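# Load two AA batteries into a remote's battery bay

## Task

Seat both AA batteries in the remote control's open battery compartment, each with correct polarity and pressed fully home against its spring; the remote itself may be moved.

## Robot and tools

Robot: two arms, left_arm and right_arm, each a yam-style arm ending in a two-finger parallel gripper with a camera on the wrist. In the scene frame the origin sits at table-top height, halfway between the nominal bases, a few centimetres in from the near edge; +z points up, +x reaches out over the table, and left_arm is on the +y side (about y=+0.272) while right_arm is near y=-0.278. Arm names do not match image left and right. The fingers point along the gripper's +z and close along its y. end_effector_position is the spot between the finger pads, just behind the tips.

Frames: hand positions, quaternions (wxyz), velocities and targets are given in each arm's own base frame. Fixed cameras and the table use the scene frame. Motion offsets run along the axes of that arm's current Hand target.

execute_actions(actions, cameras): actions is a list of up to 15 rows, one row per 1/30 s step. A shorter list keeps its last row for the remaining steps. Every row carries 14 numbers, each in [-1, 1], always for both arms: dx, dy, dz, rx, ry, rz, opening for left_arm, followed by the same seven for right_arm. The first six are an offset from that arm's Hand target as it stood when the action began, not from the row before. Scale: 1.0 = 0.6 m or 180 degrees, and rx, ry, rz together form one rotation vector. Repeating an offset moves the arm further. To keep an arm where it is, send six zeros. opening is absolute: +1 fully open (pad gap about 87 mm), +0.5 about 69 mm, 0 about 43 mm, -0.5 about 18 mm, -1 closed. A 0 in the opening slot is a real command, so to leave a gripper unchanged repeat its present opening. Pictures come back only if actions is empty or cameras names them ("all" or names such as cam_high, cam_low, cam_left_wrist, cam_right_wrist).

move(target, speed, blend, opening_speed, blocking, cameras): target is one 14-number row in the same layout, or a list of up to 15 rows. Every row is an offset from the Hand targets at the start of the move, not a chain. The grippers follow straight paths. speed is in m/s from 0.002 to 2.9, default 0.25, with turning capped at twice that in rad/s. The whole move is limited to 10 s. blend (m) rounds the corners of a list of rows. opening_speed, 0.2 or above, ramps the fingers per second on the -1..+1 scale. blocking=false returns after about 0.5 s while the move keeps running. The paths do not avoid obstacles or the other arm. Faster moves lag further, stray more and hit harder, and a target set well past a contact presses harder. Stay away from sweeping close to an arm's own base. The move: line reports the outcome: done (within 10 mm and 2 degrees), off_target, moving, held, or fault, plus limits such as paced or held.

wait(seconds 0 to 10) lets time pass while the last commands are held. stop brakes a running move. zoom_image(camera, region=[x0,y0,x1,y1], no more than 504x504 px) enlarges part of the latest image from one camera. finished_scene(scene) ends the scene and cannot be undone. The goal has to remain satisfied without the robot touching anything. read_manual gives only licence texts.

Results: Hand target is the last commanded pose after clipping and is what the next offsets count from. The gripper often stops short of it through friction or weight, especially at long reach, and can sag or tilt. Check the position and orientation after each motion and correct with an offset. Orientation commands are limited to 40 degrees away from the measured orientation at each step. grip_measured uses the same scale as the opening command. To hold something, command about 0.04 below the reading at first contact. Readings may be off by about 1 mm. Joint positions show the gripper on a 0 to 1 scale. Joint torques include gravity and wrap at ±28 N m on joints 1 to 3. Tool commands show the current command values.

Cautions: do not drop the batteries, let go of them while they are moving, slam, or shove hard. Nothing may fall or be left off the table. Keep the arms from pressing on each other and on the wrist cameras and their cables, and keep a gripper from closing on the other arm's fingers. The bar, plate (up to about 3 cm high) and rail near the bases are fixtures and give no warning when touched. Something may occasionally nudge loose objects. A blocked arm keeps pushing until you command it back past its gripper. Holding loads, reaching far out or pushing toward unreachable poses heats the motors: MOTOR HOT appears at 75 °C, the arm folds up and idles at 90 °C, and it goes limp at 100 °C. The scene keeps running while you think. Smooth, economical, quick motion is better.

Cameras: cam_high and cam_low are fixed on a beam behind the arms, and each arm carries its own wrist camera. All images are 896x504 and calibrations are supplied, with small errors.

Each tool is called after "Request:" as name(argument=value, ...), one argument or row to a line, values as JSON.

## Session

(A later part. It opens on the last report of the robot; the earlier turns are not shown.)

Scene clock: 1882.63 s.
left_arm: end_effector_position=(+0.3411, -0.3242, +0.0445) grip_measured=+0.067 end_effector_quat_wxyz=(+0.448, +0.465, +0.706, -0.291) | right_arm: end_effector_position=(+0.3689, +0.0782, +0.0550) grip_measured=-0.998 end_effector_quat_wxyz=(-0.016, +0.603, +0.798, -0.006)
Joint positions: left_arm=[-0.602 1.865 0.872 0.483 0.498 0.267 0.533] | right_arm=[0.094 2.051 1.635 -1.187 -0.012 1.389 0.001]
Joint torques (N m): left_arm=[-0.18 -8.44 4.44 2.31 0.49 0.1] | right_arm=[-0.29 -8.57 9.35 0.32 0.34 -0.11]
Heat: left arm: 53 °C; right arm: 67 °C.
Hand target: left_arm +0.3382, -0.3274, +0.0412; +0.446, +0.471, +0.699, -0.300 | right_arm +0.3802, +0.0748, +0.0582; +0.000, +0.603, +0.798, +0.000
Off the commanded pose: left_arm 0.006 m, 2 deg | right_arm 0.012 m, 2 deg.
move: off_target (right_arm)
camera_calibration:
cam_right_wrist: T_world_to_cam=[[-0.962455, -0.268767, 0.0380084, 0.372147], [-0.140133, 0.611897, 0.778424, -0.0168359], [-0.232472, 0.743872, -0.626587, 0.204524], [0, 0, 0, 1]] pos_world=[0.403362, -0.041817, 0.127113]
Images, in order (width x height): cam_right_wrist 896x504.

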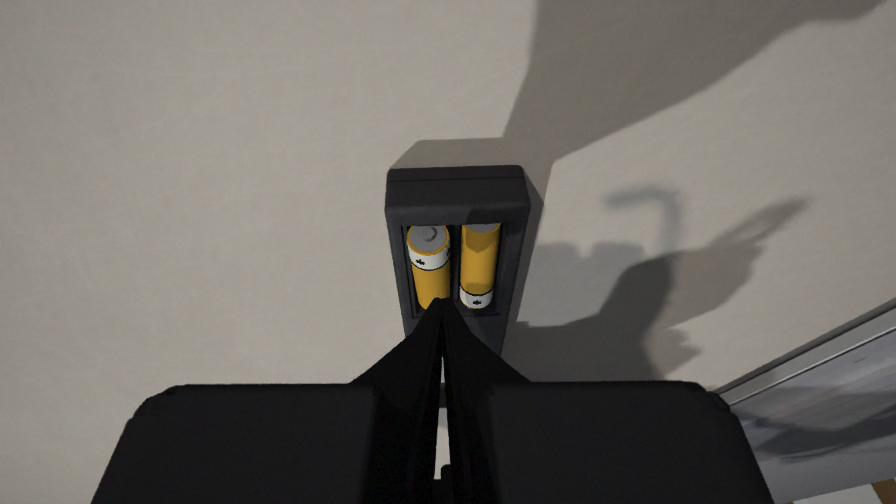

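Request:
move(
  target=[0,0,0,0,0,0,-0.05,-0.012,0.009,0.0,0,0,0,-1],
  speed=0.1,
  cameras=["cam_right_wrist"],
)

Request:
zoom_image(
  camera="cam_right_wrist",
  region=[280, 130, 580, 340],
)

Scene clock: 1886.90 s.
left_arm: end_effector_position=(+0.3411, -0.3242, +0.0445) grip_measured=+0.067 end_effector_quat_wxyz=(+0.448, +0.465, +0.706, -0.291) | right_arm: end_effector_position=(+0.3798, +0.0731, +0.0549) grip_measured=-0.998 end_effector_quat_wxyz=(-0.011, +0.605, +0.797, -0.002)
Joint positions: left_arm=[-0.602 1.865 0.872 0.483 0.498 0.267 0.533] | right_arm=[0.079 2.077 1.675 -1.187 -0.012 1.377 0.001]
Joint torques (N m): left_arm=[-0.18 -8.44 4.45 2.3 0.47 0.11] | right_arm=[-0.28 -8.77 9.32 0.23 0.33 -0.13]
Heat: left arm: 53 °C; right arm: 67 °C.
Hand target: left_arm +0.3382, -0.3274, +0.0412; +0.446, +0.471, +0.699, -0.300 | right_arm +0.3874, +0.0694, +0.0582; -0.001, +0.603, +0.798, +0.000
Off the commanded pose: left_arm 0.006 m, 2 deg | right_arm 0.009 m, 1 deg.
move: done
camera_calibration:
cam_right_wrist: T_world_to_cam=[[-0.96389, -0.265193, 0.0242475, 0.382271], [-0.148627, 0.611283, 0.777331, -0.00874364], [-0.220965, 0.745658, -0.628624, 0.206437], [0, 0, 0, 1]] pos_world=[0.412783, -0.047211, 0.127299]
Images, in order (width x height): cam_right_wrist 896x504.

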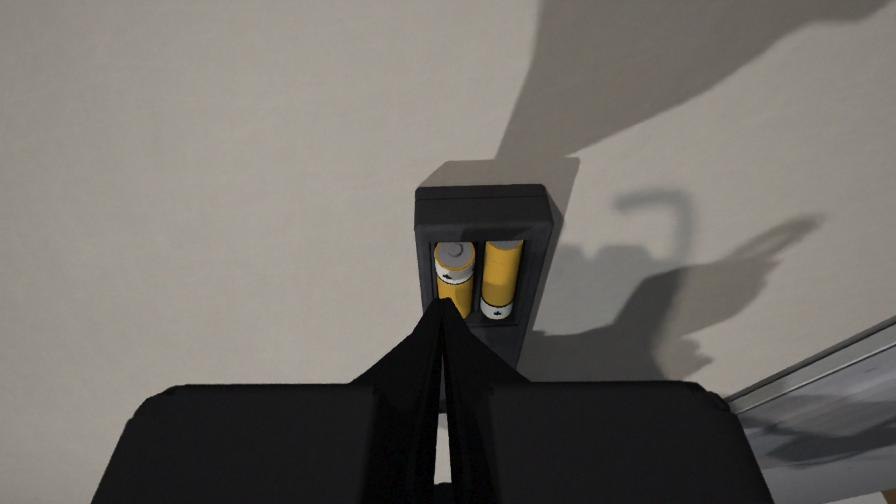

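Scaled by 1.680.

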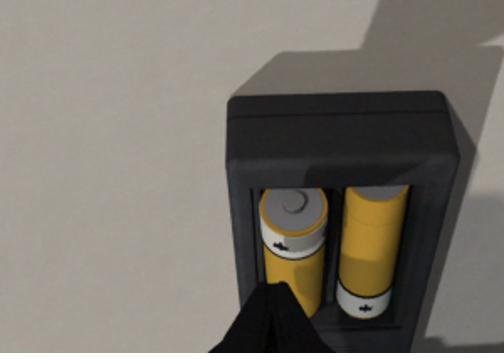

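Request:
move(
  target=[0,0,0,0,0,0,-0.05,-0.0083,-0.0067,0.02,0,0,0,-1],
  speed=0.1,
  cameras=["cam_right_wrist"],
)

Request:
zoom_image(
  camera="cam_right_wrist",
  region=[280, 130, 580, 340],
)

Scene clock: 1892.10 s.
left_arm: end_effector_position=(+0.3411, -0.3242, +0.0445) grip_measured=+0.067 end_effector_quat_wxyz=(+0.448, +0.465, +0.706, -0.291) | right_arm: end_effector_position=(+0.3837, +0.0678, +0.0509) grip_measured=-0.998 end_effector_quat_wxyz=(-0.005, +0.604, +0.797, +0.004)
Joint positions: left_arm=[-0.602 1.865 0.872 0.483 0.498 0.267 0.533] | right_arm=[0.064 2.077 1.66 -1.155 -0.012 1.362 0.001]
Joint torques (N m): left_arm=[-0.27 -8.53 4.4 2.33 0.48 0.1] | right_arm=[-0.24 -9.07 5.85 0.39 0.34 -0.14]
Heat: left arm: 53 °C; right arm: 66 °C.
Hand target: left_arm +0.3382, -0.3274, +0.0412; +0.446, +0.471, +0.699, -0.300 | right_arm +0.3849, +0.0635, +0.0461; +0.000, +0.603, +0.798, +0.000
Off the commanded pose: left_arm 0.006 m, 2 deg | right_arm 0.006 m, 1 deg.
move: done
camera_calibration:
cam_right_wrist: T_world_to_cam=[[-0.963944, -0.265996, 0.00764747, 0.385581], [-0.162198, 0.610089, 0.775553, 0.00356869], [-0.210959, 0.74635, -0.631236, 0.204992], [0, 0, 0, 1]] pos_world=[0.415502, -0.0526102, 0.123682]
Images, in order (width x height): cam_right_wrist 896x504.

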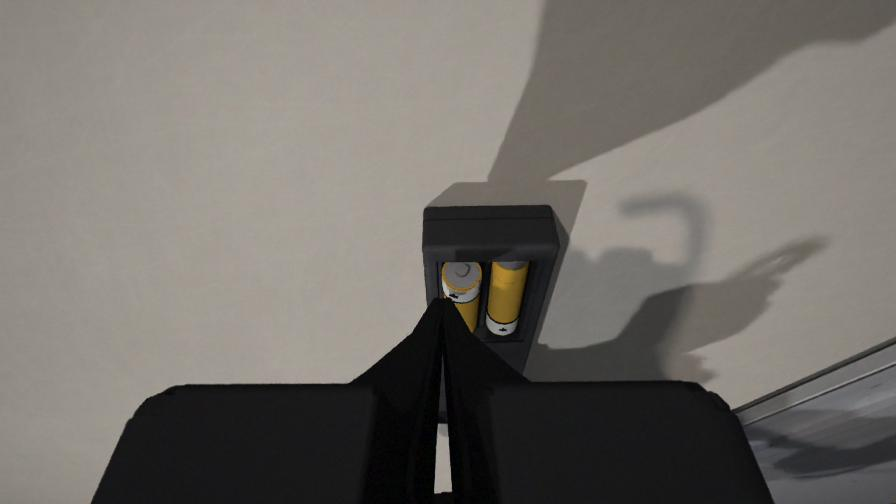

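Scaled by 1.680.

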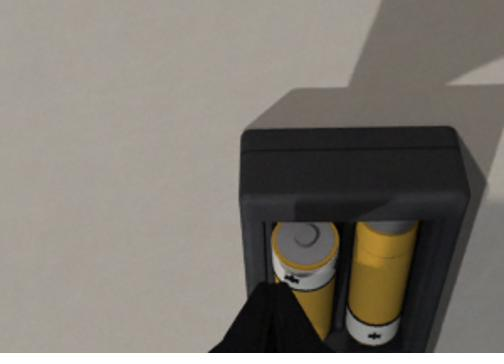

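Request:
move(
  target=[
    [0,0,0,0,0,0,-0.05,0.0208,-0.0462,-0.0233,0,0,0,-1],
    [0,0,0,0,0,0,-0.05,0.0212,-0.0043,-0.0183,0,0,0,-1],
  ],
  speed=0.1,
  cameras=["cam_right_wrist"],
)

Request:
zoom_image(
  camera="cam_right_wrist",
  region=[280, 130, 580, 340],
)

Scene clock: 1901.50 s.
left_arm: end_effector_position=(+0.3411, -0.3242, +0.0445) grip_measured=+0.067 end_effector_quat_wxyz=(+0.448, +0.465, +0.706, -0.291) | right_arm: end_effector_position=(+0.3730, +0.0746, +0.0535) grip_measured=-0.998 end_effector_quat_wxyz=(-0.008, +0.599, +0.801, +0.000)
Joint positions: left_arm=[-0.602 1.865 0.872 0.483 0.498 0.267 0.533] | right_arm=[0.085 2.047 1.625 -1.16 -0.011 1.37 0.001]
Joint torques (N m): left_arm=[-0.23 -8.46 4.37 2.32 0.47 0.09] | right_arm=[0.68 -8.69 9.35 0.16 0.33 0.09]
Heat: left arm: 53 °C; right arm: 66 °C.
Hand target: left_arm +0.3382, -0.3274, +0.0412; +0.446, +0.471, +0.699, -0.300 | right_arm +0.3790, +0.0750, +0.0572; +0.000, +0.603, +0.798, +0.000
Off the commanded pose: left_arm 0.005 m, 2 deg | right_arm 0.007 m, 1 deg.
move: done
camera_calibration:
cam_right_wrist: T_world_to_cam=[[-0.960427, -0.277992, 0.0173462, 0.376205], [-0.162419, 0.609552, 0.775929, -0.00423016], [-0.226276, 0.742406, -0.630581, 0.205261], [0, 0, 0, 1]] pos_world=[0.407076, -0.0452264, 0.12619]
Images, in order (width x height): cam_right_wrist 896x504.

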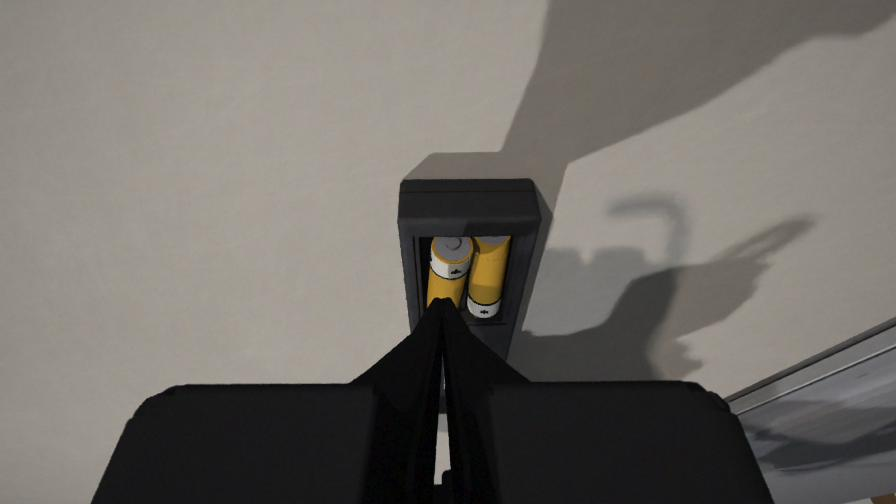

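Scaled by 1.680.

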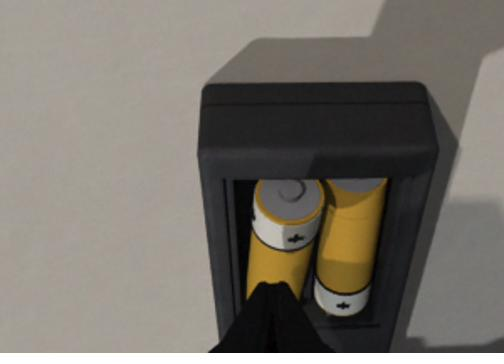

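Request:
move(
  target=[
    [0,0,0,0,0,0,-0.05,0,0,0,0,0,0,-0.25],
    [0,0,0,0,0,0,-0.05,0.0,-0.003,0.037,0,0,0,-0.25],
  ],
  speed=0.06,
  cameras=["cam_right_wrist"],
)

Request:
zoom_image(
  camera="cam_right_wrist",
  region=[280, 180, 580, 390],
)

Scene clock: 1913.50 s.
left_arm: end_effector_position=(+0.3411, -0.3242, +0.0445) grip_measured=+0.067 end_effector_quat_wxyz=(+0.448, +0.465, +0.706, -0.291) | right_arm: end_effector_position=(+0.3754, +0.0748, +0.0390) grip_measured=-0.250 end_effector_quat_wxyz=(-0.005, +0.599, +0.800, +0.003)
Joint positions: left_arm=[-0.602 1.865 0.872 0.483 0.498 0.267 0.533] | right_arm=[0.085 2.061 1.587 -1.101 -0.011 1.37 0.375]
Joint torques (N m): left_arm=[-0.2 -8.47 4.38 2.31 0.49 0.1] | right_arm=[0.55 -8.91 5.96 0.43 0.31 0.07]
Heat: left arm: 53 °C; right arm: 65 °C.
Hand target: left_arm +0.3382, -0.3274, +0.0412; +0.446, +0.471, +0.699, -0.300 | right_arm +0.3771, +0.0745, +0.0350; -0.001, +0.603, +0.798, +0.000
Off the commanded pose: left_arm 0.005 m, 2 deg | right_arm 0.004 m, 1 deg.
move: done
camera_calibration:
cam_right_wrist: T_world_to_cam=[[-0.960632, -0.27765, 0.00981108, 0.37919], [-0.168139, 0.609125, 0.775046, 0.00946157], [-0.221168, 0.742884, -0.631829, 0.194572], [0, 0, 0, 1]] pos_world=[0.408886, -0.0450252, 0.111882]
Images, in order (width x height): cam_right_wrist 896x504.

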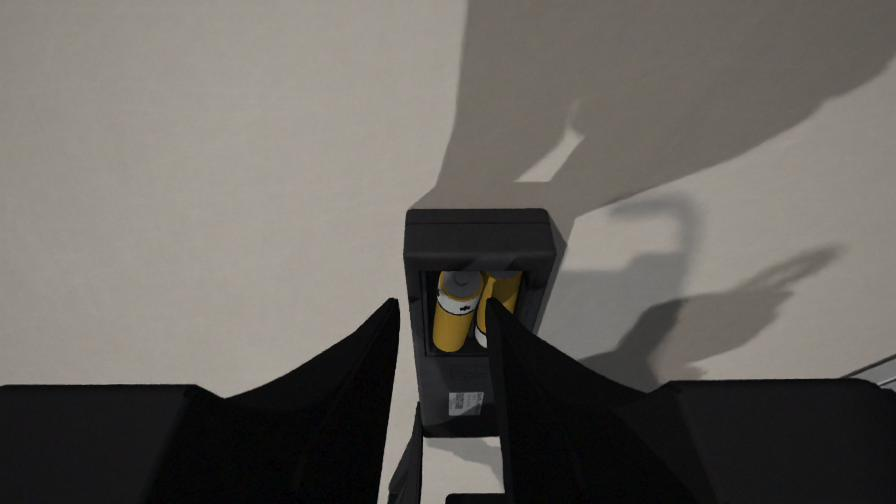

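Scaled by 1.680.

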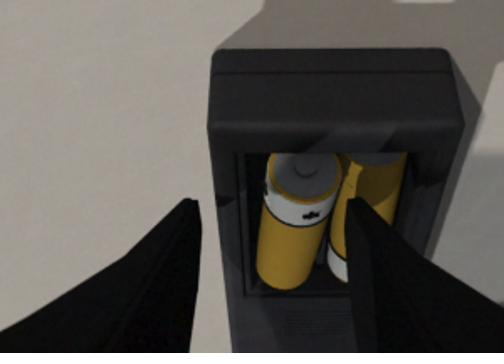

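Request:
move(
  target=[
    [0,0,0,0,0,0,-0.05,0,0,0,0,0,0,-0.8],
  ],
  opening_speed=0.5,
  cameras=["cam_right_wrist"],
)

Request:
zoom_image(
  camera="cam_right_wrist",
  region=[280, 180, 580, 390],
)

Scene clock: 1920.63 s.
left_arm: end_effector_position=(+0.3411, -0.3242, +0.0445) grip_measured=+0.067 end_effector_quat_wxyz=(+0.448, +0.465, +0.706, -0.291) | right_arm: end_effector_position=(+0.3721, +0.0745, +0.0391) grip_measured=-0.638 end_effector_quat_wxyz=(-0.010, +0.600, +0.800, -0.002)
Joint positions: left_arm=[-0.602 1.865 0.872 0.483 0.498 0.267 0.533] | right_arm=[0.085 2.061 1.587 -1.114 -0.011 1.371 0.181]
Joint velocities: left_arm=[within noise] | right_arm=[0.012 0.012 -0.012 -0.037 -0.154 -0.037 -0.008]
Joint torques (N m): left_arm=[-0.25 -8.49 4.37 2.31 0.48 0.1] | right_arm=[0.62 -8.91 5.96 0.51 0.32 0.04]
Heat: left arm: 53 °C; right arm: 66 °C.
Hand target: left_arm +0.3382, -0.3274, +0.0412; +0.446, +0.471, +0.699, -0.300 | right_arm +0.3771, +0.0745, +0.0350; -0.001, +0.603, +0.798, +0.000
Off the commanded pose: left_arm 0.005 m, 2 deg | right_arm 0.006 m, 1 deg.
move: done
camera_calibration:
cam_right_wrist: T_world_to_cam=[[-0.960609, -0.276943, 0.0230705, 0.375327], [-0.15733, 0.610389, 0.77632, 0.00482739], [-0.229079, 0.742111, -0.629916, 0.197173], [0, 0, 0, 1]] pos_world=[0.406471, -0.0453262, 0.111796]
Images, in order (width x height): cam_right_wrist 896x504.

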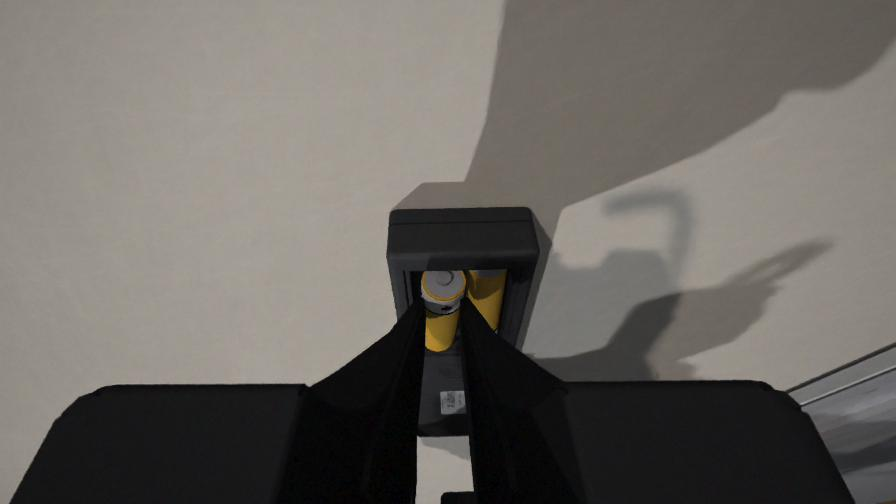

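Scaled by 1.680.

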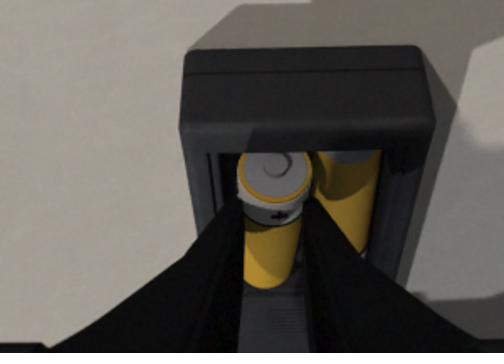

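Request:
move(
  target=[
    [0,0,0,0,0,0,-0.05,0,0.008,0.0,0,0,0,-0.8],
    [0,0,0,0,0,0,-0.05,0,0.008,0.025,0,0,0,-0.8],
  ],
  speed=0.05,
  cameras=["cam_right_wrist"],
)

Request:
zoom_image(
  camera="cam_right_wrist",
  region=[280, 180, 580, 390],
)

Scene clock: 1925.63 s.
left_arm: end_effector_position=(+0.3411, -0.3242, +0.0445) grip_measured=+0.067 end_effector_quat_wxyz=(+0.448, +0.465, +0.706, -0.291) | right_arm: end_effector_position=(+0.3722, +0.0749, +0.0385) grip_measured=-0.638 end_effector_quat_wxyz=(-0.011, +0.600, +0.800, -0.001)
Joint positions: left_arm=[-0.602 1.865 0.872 0.483 0.498 0.267 0.533] | right_arm=[0.085 2.063 1.587 -1.113 -0.014 1.372 0.181]
Joint torques (N m): left_arm=[-0.25 -8.46 4.38 2.31 0.5 0.11] | right_arm=[0.77 -6.52 4.67 0.89 0.34 0.07]
Heat: left arm: 53 °C; right arm: 66 °C.
Hand target: left_arm +0.3382, -0.3274, +0.0412; +0.446, +0.471, +0.699, -0.300 | right_arm +0.3817, +0.0759, +0.0200; -0.001, +0.603, +0.798, +0.000
Off the commanded pose: left_arm 0.006 m, 2 deg | right_arm 0.021 m, 1 deg.
move: off_target (right_arm)
camera_calibration:
cam_right_wrist: T_world_to_cam=[[-0.961004, -0.275517, 0.0236896, 0.375591], [-0.155329, 0.608687, 0.778057, 0.0043317], [-0.228787, 0.744037, -0.627747, 0.196047], [0, 0, 0, 1]] pos_world=[0.406471, -0.0450215, 0.1108]
Images, in order (width x height): cam_right_wrist 896x504.

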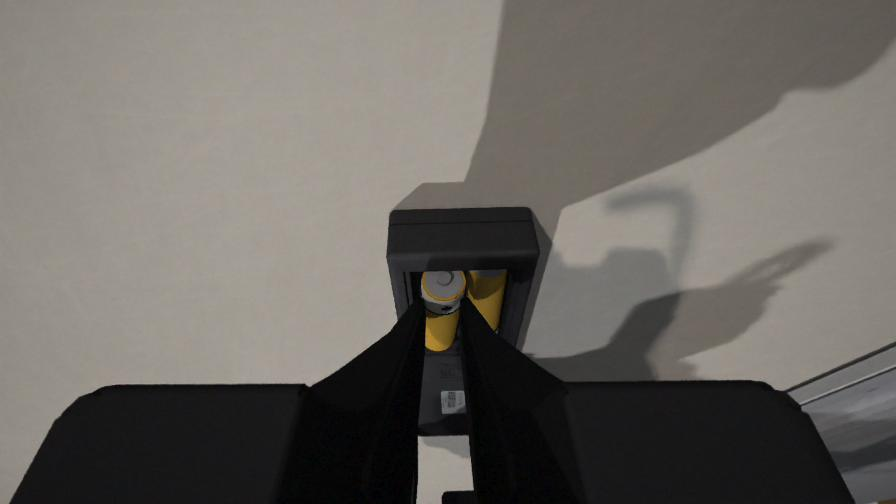

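Scaled by 1.680.

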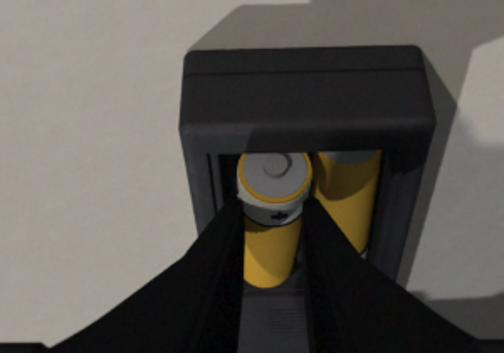

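Request:
move(
  target=[
    [0,0,0,0,0,0,-0.05,0,0.02,-0.024,0,0,0,-0.8],
    [0,0,0,0,0,0,-0.05,0,0.02,0.01,0,0,0,-0.8],
  ],
  speed=0.05,
  cameras=["cam_right_wrist"],
)

Request:
zoom_image(
  camera="cam_right_wrist",
  region=[280, 180, 580, 390],
)

Scene clock: 1933.73 s.
left_arm: end_effector_position=(+0.3426, -0.3229, +0.0443) grip_measured=+0.067 end_effector_quat_wxyz=(+0.449, +0.463, +0.708, -0.288) | right_arm: end_effector_position=(+0.3759, +0.0770, +0.0375) grip_measured=-0.638 end_effector_quat_wxyz=(-0.022, +0.599, +0.801, -0.010)
Joint positions: left_arm=[-0.6 1.865 0.872 0.483 0.491 0.267 0.533] | right_arm=[0.088 2.106 1.647 -1.158 -0.015 1.373 0.181]
Joint torques (N m): left_arm=[-0.42 -8.51 4.36 2.33 0.54 0.1] | right_arm=[0.87 -6.39 4.03 1.18 0.37 0.12]
Heat: left arm: 53 °C; right arm: 65 °C.
Hand target: left_arm +0.3382, -0.3275, +0.0412; +0.446, +0.471, +0.699, -0.300 | right_arm +0.3933, +0.0791, +0.0140; +0.000, +0.603, +0.798, +0.000
Off the commanded pose: left_arm 0.007 m, 2 deg | right_arm 0.029 m, 3 deg.
move: off_target (right_arm)
camera_calibration:
cam_right_wrist: T_world_to_cam=[[-0.959042, -0.278693, 0.0506842, 0.378277], [-0.135629, 0.608871, 0.781588, -0.0030986], [-0.248683, 0.742702, -0.621732, 0.202148], [0, 0, 0, 1]] pos_world=[0.412634, -0.0428263, 0.108931]
Images, in order (width x height): cam_right_wrist 896x504.

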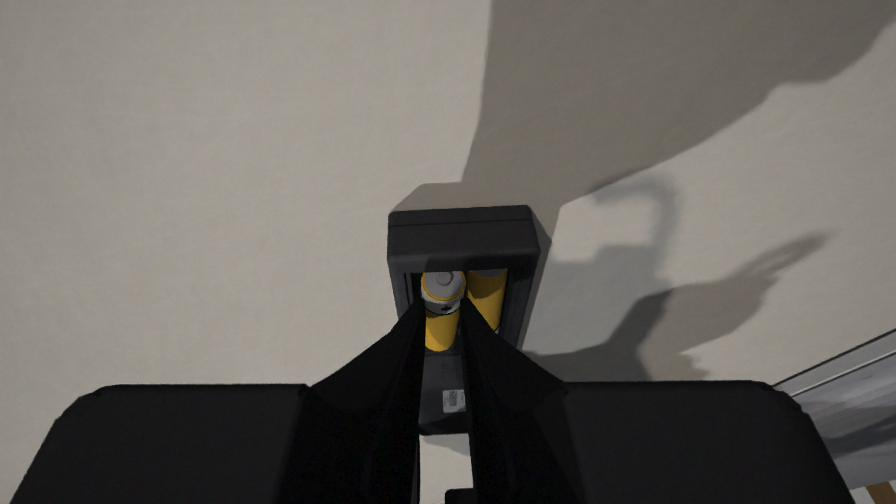

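Scaled by 1.680.

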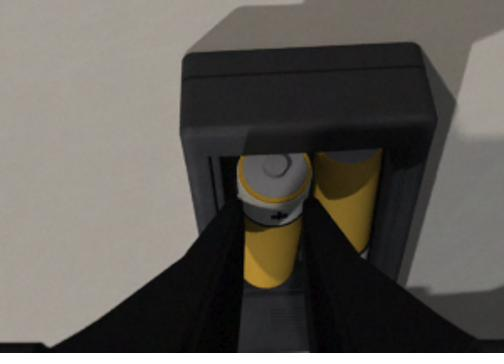

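Request:
execute_actions(
  actions=[],
)

Scene clock: 1988.70 s.
left_arm: end_effector_position=(+0.3426, -0.3229, +0.0443) grip_measured=+0.067 end_effector_quat_wxyz=(+0.449, +0.463, +0.708, -0.288) | right_arm: end_effector_position=(+0.3759, +0.0770, +0.0375) grip_measured=-0.638 end_effector_quat_wxyz=(-0.022, +0.599, +0.801, -0.010)
Joint positions: left_arm=[-0.6 1.865 0.872 0.483 0.491 0.267 0.533] | right_arm=[0.088 2.106 1.647 -1.158 -0.015 1.373 0.181]
Joint velocities: within noise
Joint torques (N m): left_arm=[-0.47 -8.49 4.37 2.3 0.54 0.09] | right_arm=[0.92 -6.39 4.04 1.18 0.37 0.12]
Heat: left arm: 53 °C; right arm: 62 °C.
Hand target: left_arm +0.3382, -0.3275, +0.0412; +0.446, +0.471, +0.699, -0.300 | right_arm +0.3933, +0.0791, +0.0140; +0.000, +0.603, +0.798, +0.000
Tool commands: left_gripper/opening=-0.05 right_gripper/opening=-0.8
Off the commanded pose: left_arm 0.007 m, 2 deg | right_arm 0.029 m, 3 deg.
camera_calibration:
cam_left_wrist: T_world_to_cam=[[-0.91013, -0.413021, -0.0328061, 0.183088], [-0.392387, 0.884662, -0.251804, 0.453161], [0.133023, -0.216302, -0.967222, 0.0716298], [0, 0, 0, 1]] pos_world=[0.33492, -0.309782, 0.189396]
cam_right_wrist: T_world_to_cam=[[-0.959042, -0.278693, 0.0506842, 0.378277], [-0.135629, 0.608871, 0.781588, -0.0030986], [-0.248683, 0.742702, -0.621732, 0.202148], [0, 0, 0, 1]] pos_world=[0.412634, -0.0428263, 0.108931]

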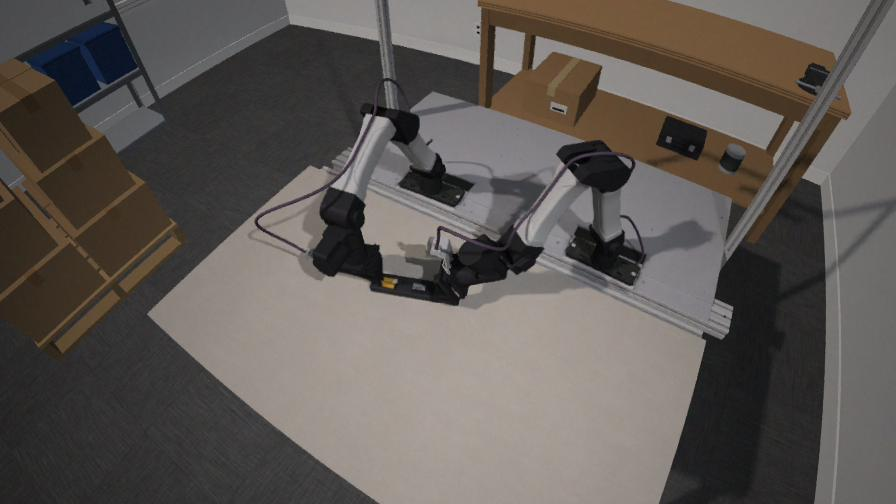

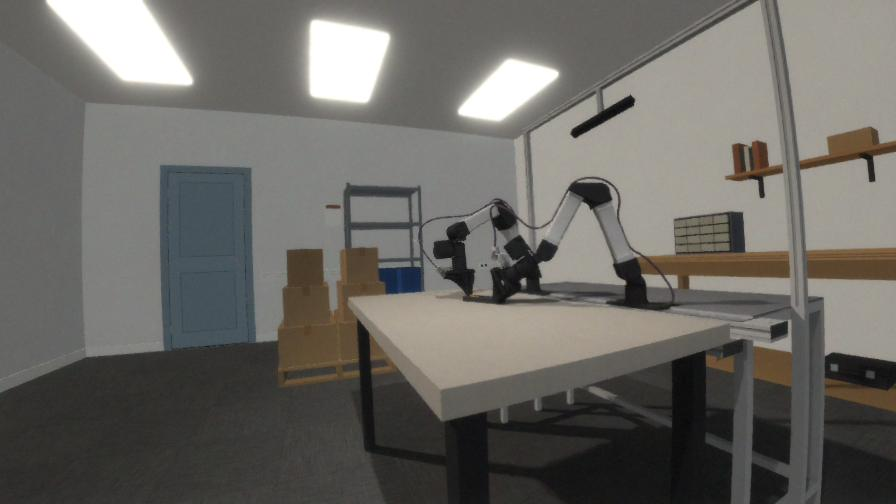

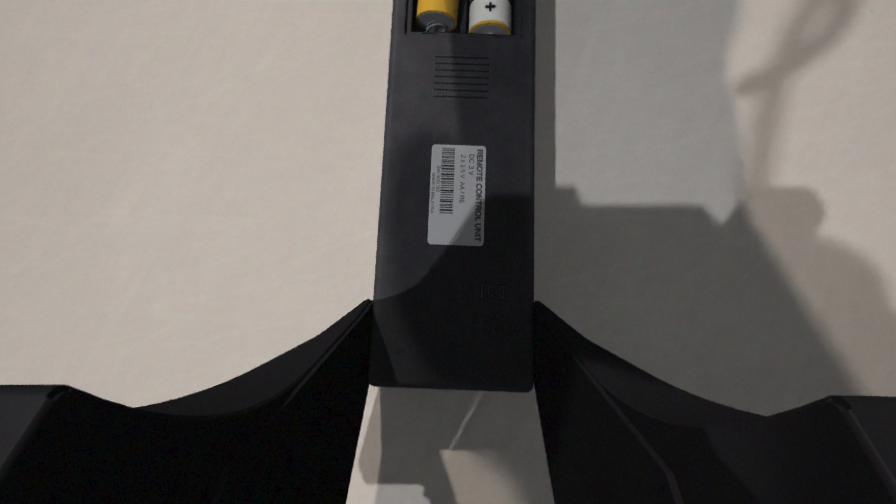

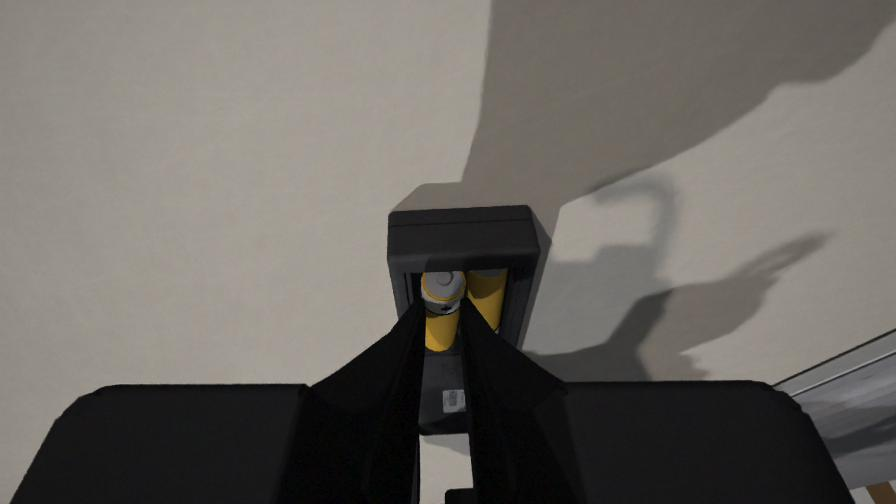

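Request:
move(
  target=[
    [0,0,0,0,0,0,-0.05,0.0,0,-0.035,0,0,0,-0.8],
    [0,0,0,0,0,0,-0.05,-0.02,0,-0.035,0,0,0,-0.4],
    [0,0,0,0,0,0,-0.05,-0.02,0,-0.15,0,0,0,-0.4],
  ],
  speed=0.06,
  opening_speed=0.5,
  cameras=["cam_right_wrist"],
)

Request:
zoom_image(
  camera="cam_right_wrist",
  region=[346, 180, 596, 430],
)

Scene clock: 2004.60 s.
left_arm: end_effector_position=(+0.3416, -0.3237, +0.0446) grip_measured=+0.067 end_effector_quat_wxyz=(+0.448, +0.464, +0.706, -0.291) | right_arm: end_effector_position=(+0.3916, +0.0721, +0.0959) grip_measured=-0.400 end_effector_quat_wxyz=(-0.013, +0.599, +0.801, -0.003)
Joint positions: left_arm=[-0.6 1.865 0.872 0.483 0.499 0.266 0.533] | right_arm=[0.074 2.121 1.905 -1.377 -0.013 1.359 0.3]
Joint torques (N m): left_arm=[-0.39 -8.49 4.37 2.32 0.48 0.1] | right_arm=[-0.36 -10.25 9.26 0.17 0.32 -0.03]
Heat: left arm: 53 °C; right arm: 61 °C.
Hand target: left_arm +0.3381, -0.3275, +0.0411; +0.446, +0.472, +0.699, -0.300 | right_arm +0.3967, +0.0675, +0.1039; -0.001, +0.603, +0.798, +0.000
Off the commanded pose: left_arm 0.006 m, 2 deg | right_arm 0.011 m, 2 deg.
move: off_target (right_arm); target 2's new opening was sent with right_arm's hand 0.022 m and 3 deg from that target
camera_calibration:
cam_right_wrist: T_world_to_cam=[[-0.960186, -0.277984, 0.0276977, 0.391561], [-0.153843, 0.608924, 0.778167, -0.0361435], [-0.233184, 0.742925, -0.627446, 0.240377], [0, 0, 0, 1]] pos_world=[0.426463, -0.0477254, 0.168104]
Images, in order (width x height): cam_right_wrist 896x504.

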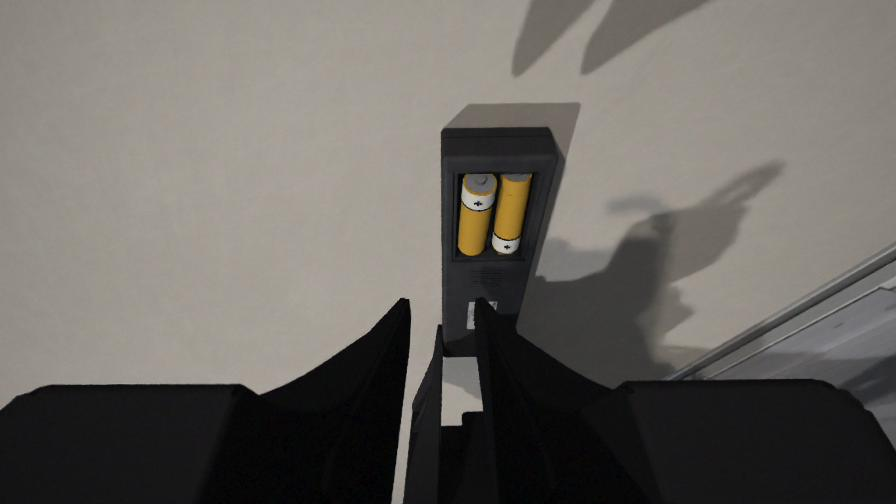

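Scaled by 2.016.

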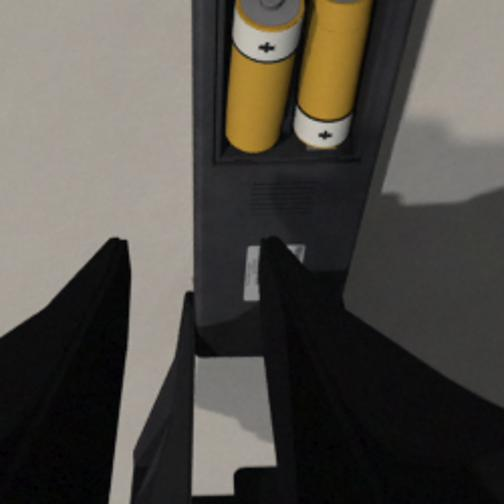

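Request:
zoom_image(
  camera="cam_right_wrist",
  region=[430, 120, 570, 270],
)

Scaled by 3.360.

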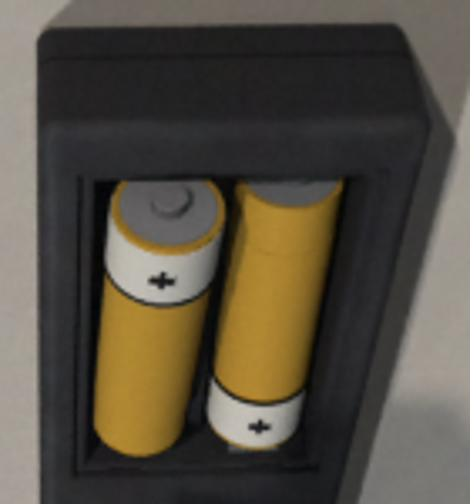

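Request:
move(
  target=[
    [0,0,0,0,0,0,0.35,0,0,0,0,0,0,-0.4],
    [0,0,0,0,-0.0722,0,0.35,0,0,-0.03,0,0,0,-0.8],
  ],
  speed=0.1,
  opening_speed=0.6,
  cameras=["cam_left_wrist"],
)

Scene clock: 2035.87 s.
left_arm: end_effector_position=(+0.3387, -0.3289, +0.0459) grip_measured=+0.350 end_effector_quat_wxyz=(+0.523, +0.436, +0.645, -0.348) | right_arm: end_effector_position=(+0.3920, +0.0721, +0.1169) grip_measured=-0.800 end_effector_quat_wxyz=(-0.010, +0.599, +0.801, +0.000)
Joint positions: left_arm=[-0.573 1.975 0.723 0.995 0.592 0.153 0.675] | right_arm=[0.074 2.121 1.989 -1.454 -0.012 1.359 0.1]
Joint torques (N m): left_arm=[0.46 -8.05 3.26 2.49 0.28 0] | right_arm=[-0.39 -9.48 9.31 0.16 0.32 -0.02]
Heat: left arm: 54 °C; right arm: 63 °C.
Hand target: left_arm +0.3383, -0.3274, +0.0411; +0.522, +0.434, +0.644, -0.352 | right_arm +0.3967, +0.0675, +0.1220; -0.001, +0.603, +0.798, +0.000
Off the commanded pose: left_arm 0.005 m, 1 deg | right_arm 0.008 m, 1 deg.
move: done
camera_calibration:
cam_left_wrist: T_world_to_cam=[[-0.919516, -0.391914, -0.0299031, 0.187099], [-0.333486, 0.818168, -0.468389, 0.425493], [0.208034, -0.420719, -0.883016, -0.0240392], [0, 0, 0, 1]] pos_world=[0.318937, -0.284912, 0.183664]
Images, in order (width x height): cam_left_wrist 896x504.

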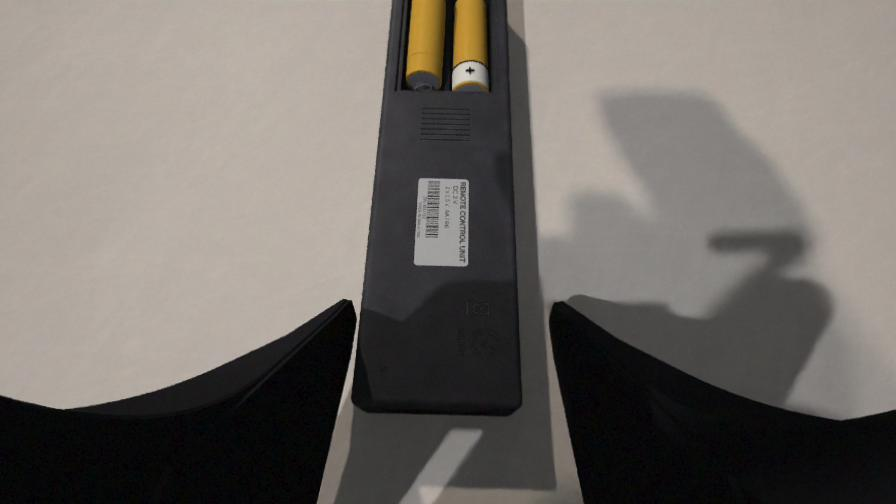

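Request:
move(
  target=[0,0,0,0,0,0,-0.05,0,0,0,0,0,0,-1],
  speed=0.1,
  opening_speed=0.4,
  cameras=["cam_left_wrist","cam_right_wrist"],
)

Request:
zoom_image(
  camera="cam_left_wrist",
  region=[370, 0, 530, 120],
)

Request:
zoom_image(
  camera="cam_right_wrist",
  region=[430, 120, 570, 270],
)

Scene clock: 2041.73 s.
left_arm: end_effector_position=(+0.3387, -0.3289, +0.0460) grip_measured=+0.066 end_effector_quat_wxyz=(+0.523, +0.436, +0.645, -0.348) | right_arm: end_effector_position=(+0.3920, +0.0721, +0.1169) grip_measured=-0.998 end_effector_quat_wxyz=(-0.010, +0.599, +0.801, +0.000)
Joint positions: left_arm=[-0.573 1.975 0.723 0.996 0.592 0.153 0.533] | right_arm=[0.074 2.121 1.989 -1.454 -0.012 1.359 0.001]
Joint torques (N m): left_arm=[0.51 -7.97 3.26 2.49 0.29 -0.02] | right_arm=[-0.39 -9.48 9.31 0.17 0.33 -0.03]
Heat: left arm: 54 °C; right arm: 63 °C.
Hand target: left_arm +0.3383, -0.3274, +0.0412; +0.522, +0.434, +0.644, -0.352 | right_arm +0.3967, +0.0675, +0.1220; -0.001, +0.603, +0.798, +0.000
Off the commanded pose: left_arm 0.005 m, 1 deg | right_arm 0.008 m, 1 deg.
move: done
camera_calibration:
cam_left_wrist: T_world_to_cam=[[-0.919507, -0.391924, -0.0300217, 0.187115], [-0.333377, 0.818049, -0.468674, 0.425477], [0.208244, -0.420941, -0.882861, -0.024198], [0, 0, 0, 1]] pos_world=[0.318937, -0.284912, 0.183664]
cam_right_wrist: T_world_to_cam=[[-0.960342, -0.278056, 0.020684, 0.392247], [-0.159529, 0.608786, 0.77713, -0.050051], [-0.228678, 0.743011, -0.629001, 0.252166], [0, 0, 0, 1]] pos_world=[0.426372, -0.0478253, 0.189396]
Images, in order (width x height): cam_left_wrist 896x504, cam_right_wrist 896x504.

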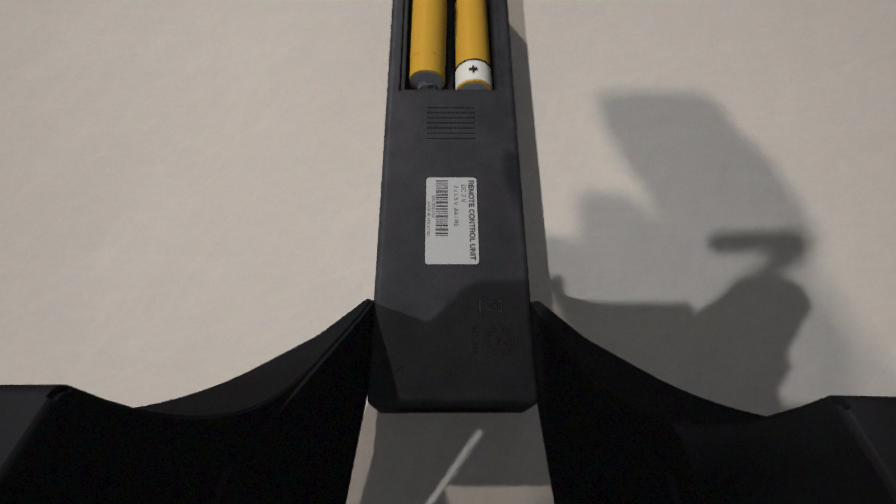

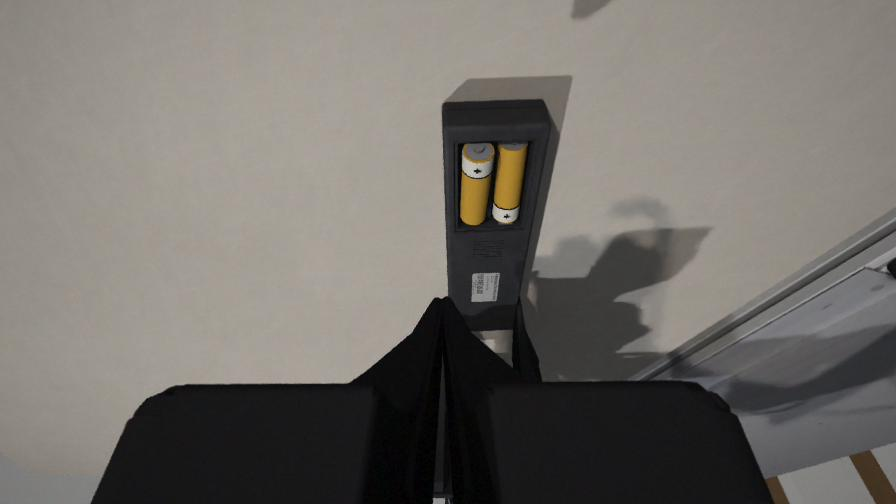

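Scaled by 3.150.

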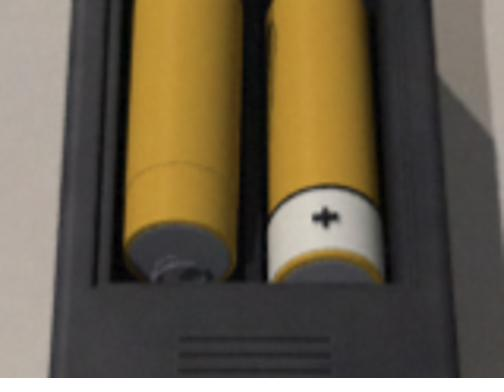

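Scaled by 3.360.

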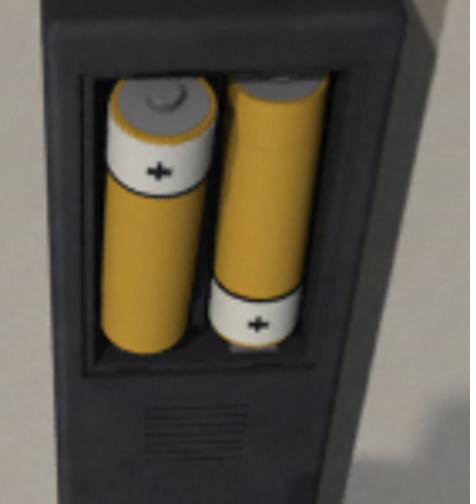

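Request:
move(
  target=[
    [0,0,0,0,0,0,-0.05,-0.01,-0.0837,0.0367,0.0871,-0.0873,-0.4952,-1],
    [0,0,0,0,0,0,-0.05,-0.0163,-0.0342,0.0783,0.0871,-0.0873,-0.4952,-1],
  ],
  speed=[0.25,0.12],
  cameras=["cam_right_wrist"],
)

Request:
zoom_image(
  camera="cam_right_wrist",
  region=[340, 220, 540, 400],
)

Scene clock: 2074.47 s.
left_arm: end_effector_position=(+0.3387, -0.3289, +0.0460) grip_measured=+0.066 end_effector_quat_wxyz=(+0.523, +0.436, +0.645, -0.348) | right_arm: end_effector_position=(+0.3684, +0.0541, +0.0702) grip_measured=-0.998 end_effector_quat_wxyz=(+0.006, -0.138, +0.976, -0.170)
Joint positions: left_arm=[-0.573 1.975 0.723 0.996 0.592 0.153 0.533] | right_arm=[0.301 2.171 1.838 -1.282 0.339 0.027 0.001]
Joint torques (N m): left_arm=[0.43 -8.01 3.3 2.49 0.28 -0.01] | right_arm=[-0.46 -10.04 9.42 0.38 0.44 -0.13]
Heat: left arm: 56 °C; right arm: 64 °C.
Hand target: left_arm +0.3383, -0.3274, +0.0412; +0.522, +0.434, +0.644, -0.352 | right_arm +0.3795, +0.0526, +0.0749; +0.023, -0.137, +0.975, -0.172
Off the commanded pose: left_arm 0.005 m, 0 deg | right_arm 0.012 m, 2 deg.
move: off_target (right_arm)
camera_calibration:
cam_right_wrist: T_world_to_cam=[[0.263245, -0.902271, 0.341481, -0.0738985], [-0.663605, 0.087567, 0.74294, 0.209661], [-0.700236, -0.422184, -0.5757, 0.463718], [0, 0, 0, 1]] pos_world=[0.483297, 0.110739, 0.136433]
Images, in order (width x height): cam_right_wrist 896x504.

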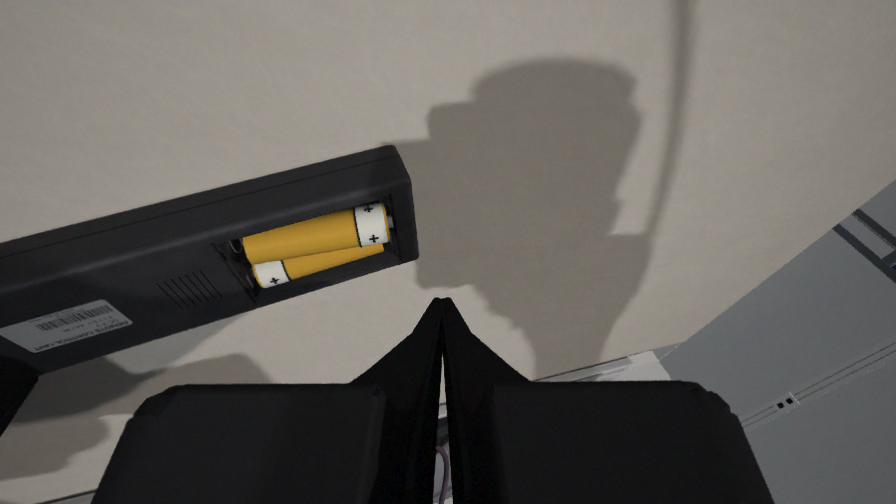

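Scaled by 2.520.

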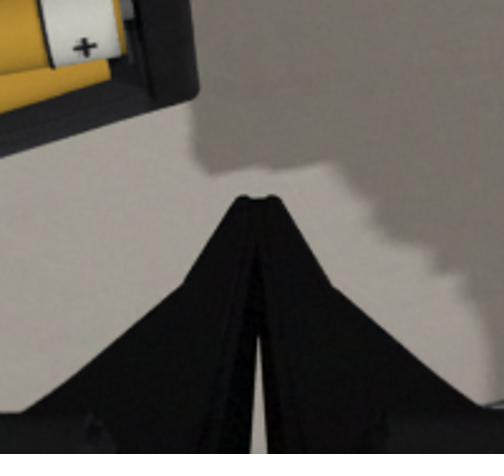

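Request:
zoom_image(
  camera="cam_right_wrist",
  region=[220, 180, 430, 310],
)

Scaled by 2.400.

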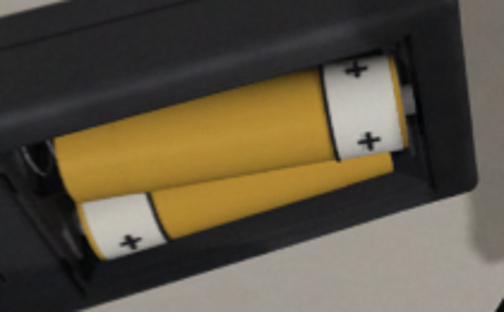

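Request:
move(
  target=[0,0,0,0,0,0,-0.05,-0.011,0.031,0.0082,0,0,0,-1],
  speed=0.06,
  cameras=["cam_right_wrist"],
)

Request:
zoom_image(
  camera="cam_right_wrist",
  region=[340, 180, 560, 340],
)

Scene clock: 2096.43 s.
left_arm: end_effector_position=(+0.3387, -0.3289, +0.0460) grip_measured=+0.066 end_effector_quat_wxyz=(+0.523, +0.436, +0.645, -0.348) | right_arm: end_effector_position=(+0.3714, +0.0658, +0.0614) grip_measured=-0.998 end_effector_quat_wxyz=(+0.005, -0.144, +0.975, -0.171)
Joint positions: left_arm=[-0.573 1.975 0.723 0.996 0.592 0.153 0.533] | right_arm=[0.326 2.205 1.857 -1.276 0.34 0.042 0.001]
Joint torques (N m): left_arm=[0.5 -7.98 3.26 2.5 0.29 -0.02] | right_arm=[0.53 -9.84 9.42 0.38 0.44 0.09]
Heat: left arm: 56 °C; right arm: 66 °C.
Hand target: left_arm +0.3383, -0.3274, +0.0412; +0.522, +0.434, +0.644, -0.352 | right_arm +0.3816, +0.0695, +0.0640; +0.024, -0.137, +0.975, -0.172
Off the commanded pose: left_arm 0.005 m, 0 deg | right_arm 0.011 m, 2 deg.
move: off_target (right_arm)
camera_calibration:
cam_right_wrist: T_world_to_cam=[[0.274351, -0.898531, 0.342597, -0.0656419], [-0.662271, 0.0817644, 0.744789, 0.216914], [-0.697229, -0.431226, -0.572639, 0.46505], [0, 0, 0, 1]] pos_world=[0.485911, 0.123824, 0.127239]
Images, in order (width x height): cam_right_wrist 896x504.

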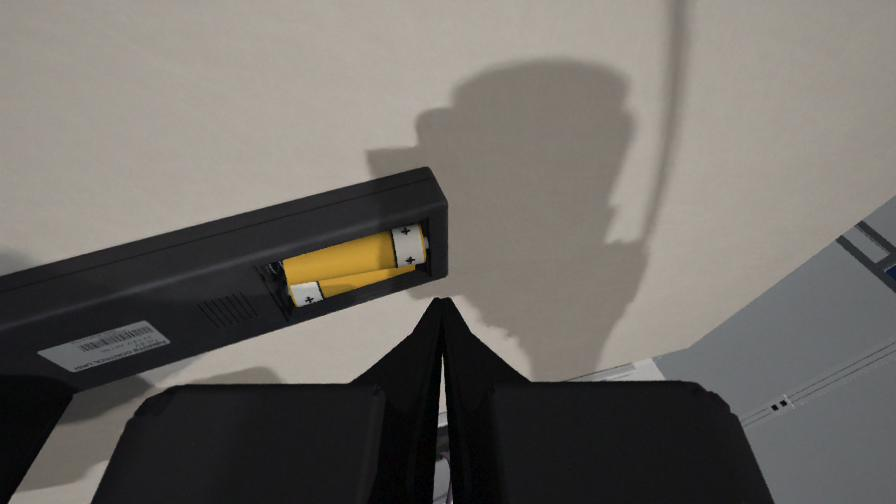

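Scaled by 2.291.

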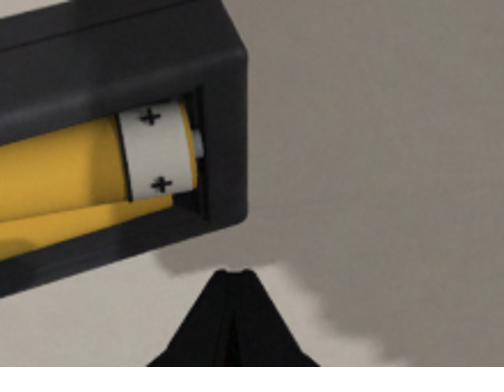

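Request:
move(
  target=[
    [0,0,0,0,0,0,-0.05,-0.0076,0.01,0.0035,0,0,0,-1],
    [0,0,0,0,0,0,-0.05,-0.0076,0.018,0.0254,0,0,0,-1],
  ],
  speed=0.05,
  cameras=["cam_right_wrist"],
)

Request:
zoom_image(
  camera="cam_right_wrist",
  region=[340, 200, 560, 360],
)

Scene clock: 2110.47 s.
left_arm: end_effector_position=(+0.3387, -0.3289, +0.0460) grip_measured=+0.066 end_effector_quat_wxyz=(+0.523, +0.436, +0.645, -0.348) | right_arm: end_effector_position=(+0.3838, +0.0739, +0.0510) grip_measured=-0.998 end_effector_quat_wxyz=(+0.022, -0.140, +0.976, -0.168)
Joint positions: left_arm=[-0.573 1.975 0.723 0.996 0.592 0.153 0.533] | right_arm=[0.335 2.237 1.875 -1.231 0.34 0.055 0.001]
Joint torques (N m): left_arm=[0.44 -7.9 3.28 2.49 0.28 0] | right_arm=[0.8 -9.99 5.93 0.42 0.44 0.07]
Heat: left arm: 56 °C; right arm: 66 °C.
Hand target: left_arm +0.3383, -0.3274, +0.0412; +0.522, +0.434, +0.644, -0.352 | right_arm +0.3845, +0.0756, +0.0460; +0.024, -0.137, +0.975, -0.172
Off the commanded pose: left_arm 0.005 m, 0 deg | right_arm 0.005 m, 1 deg.
move: done
camera_calibration:
cam_right_wrist: T_world_to_cam=[[0.260012, -0.90315, 0.341634, -0.0523273], [-0.686719, 0.0757717, 0.722963, 0.243187], [-0.67883, -0.422586, -0.600509, 0.464814], [0, 0, 0, 1]] pos_world=[0.496136, 0.130738, 0.121187]
Images, in order (width x height): cam_right_wrist 896x504.

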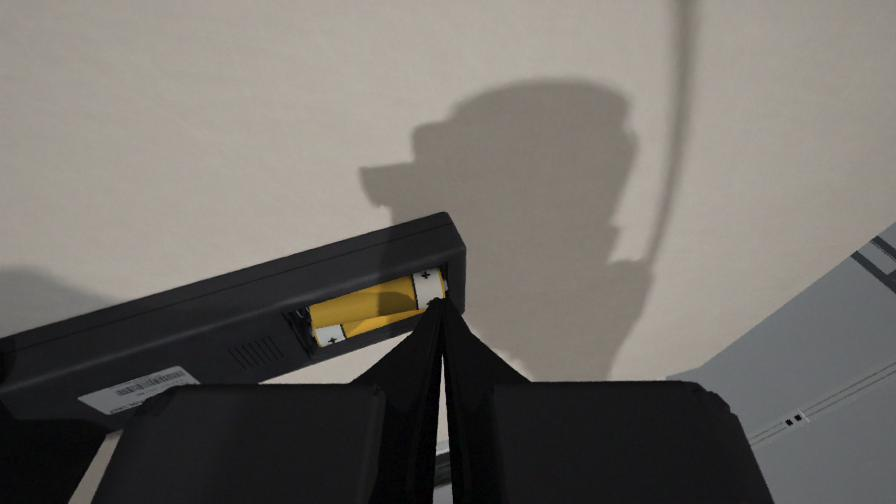

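Scaled by 2.291.

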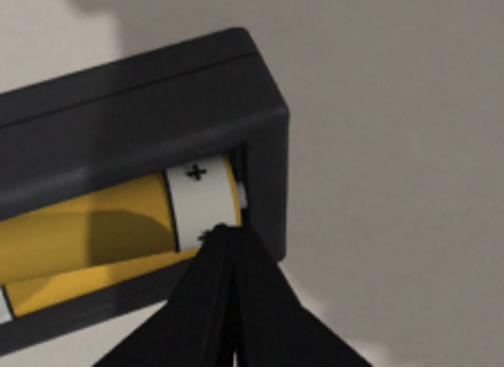

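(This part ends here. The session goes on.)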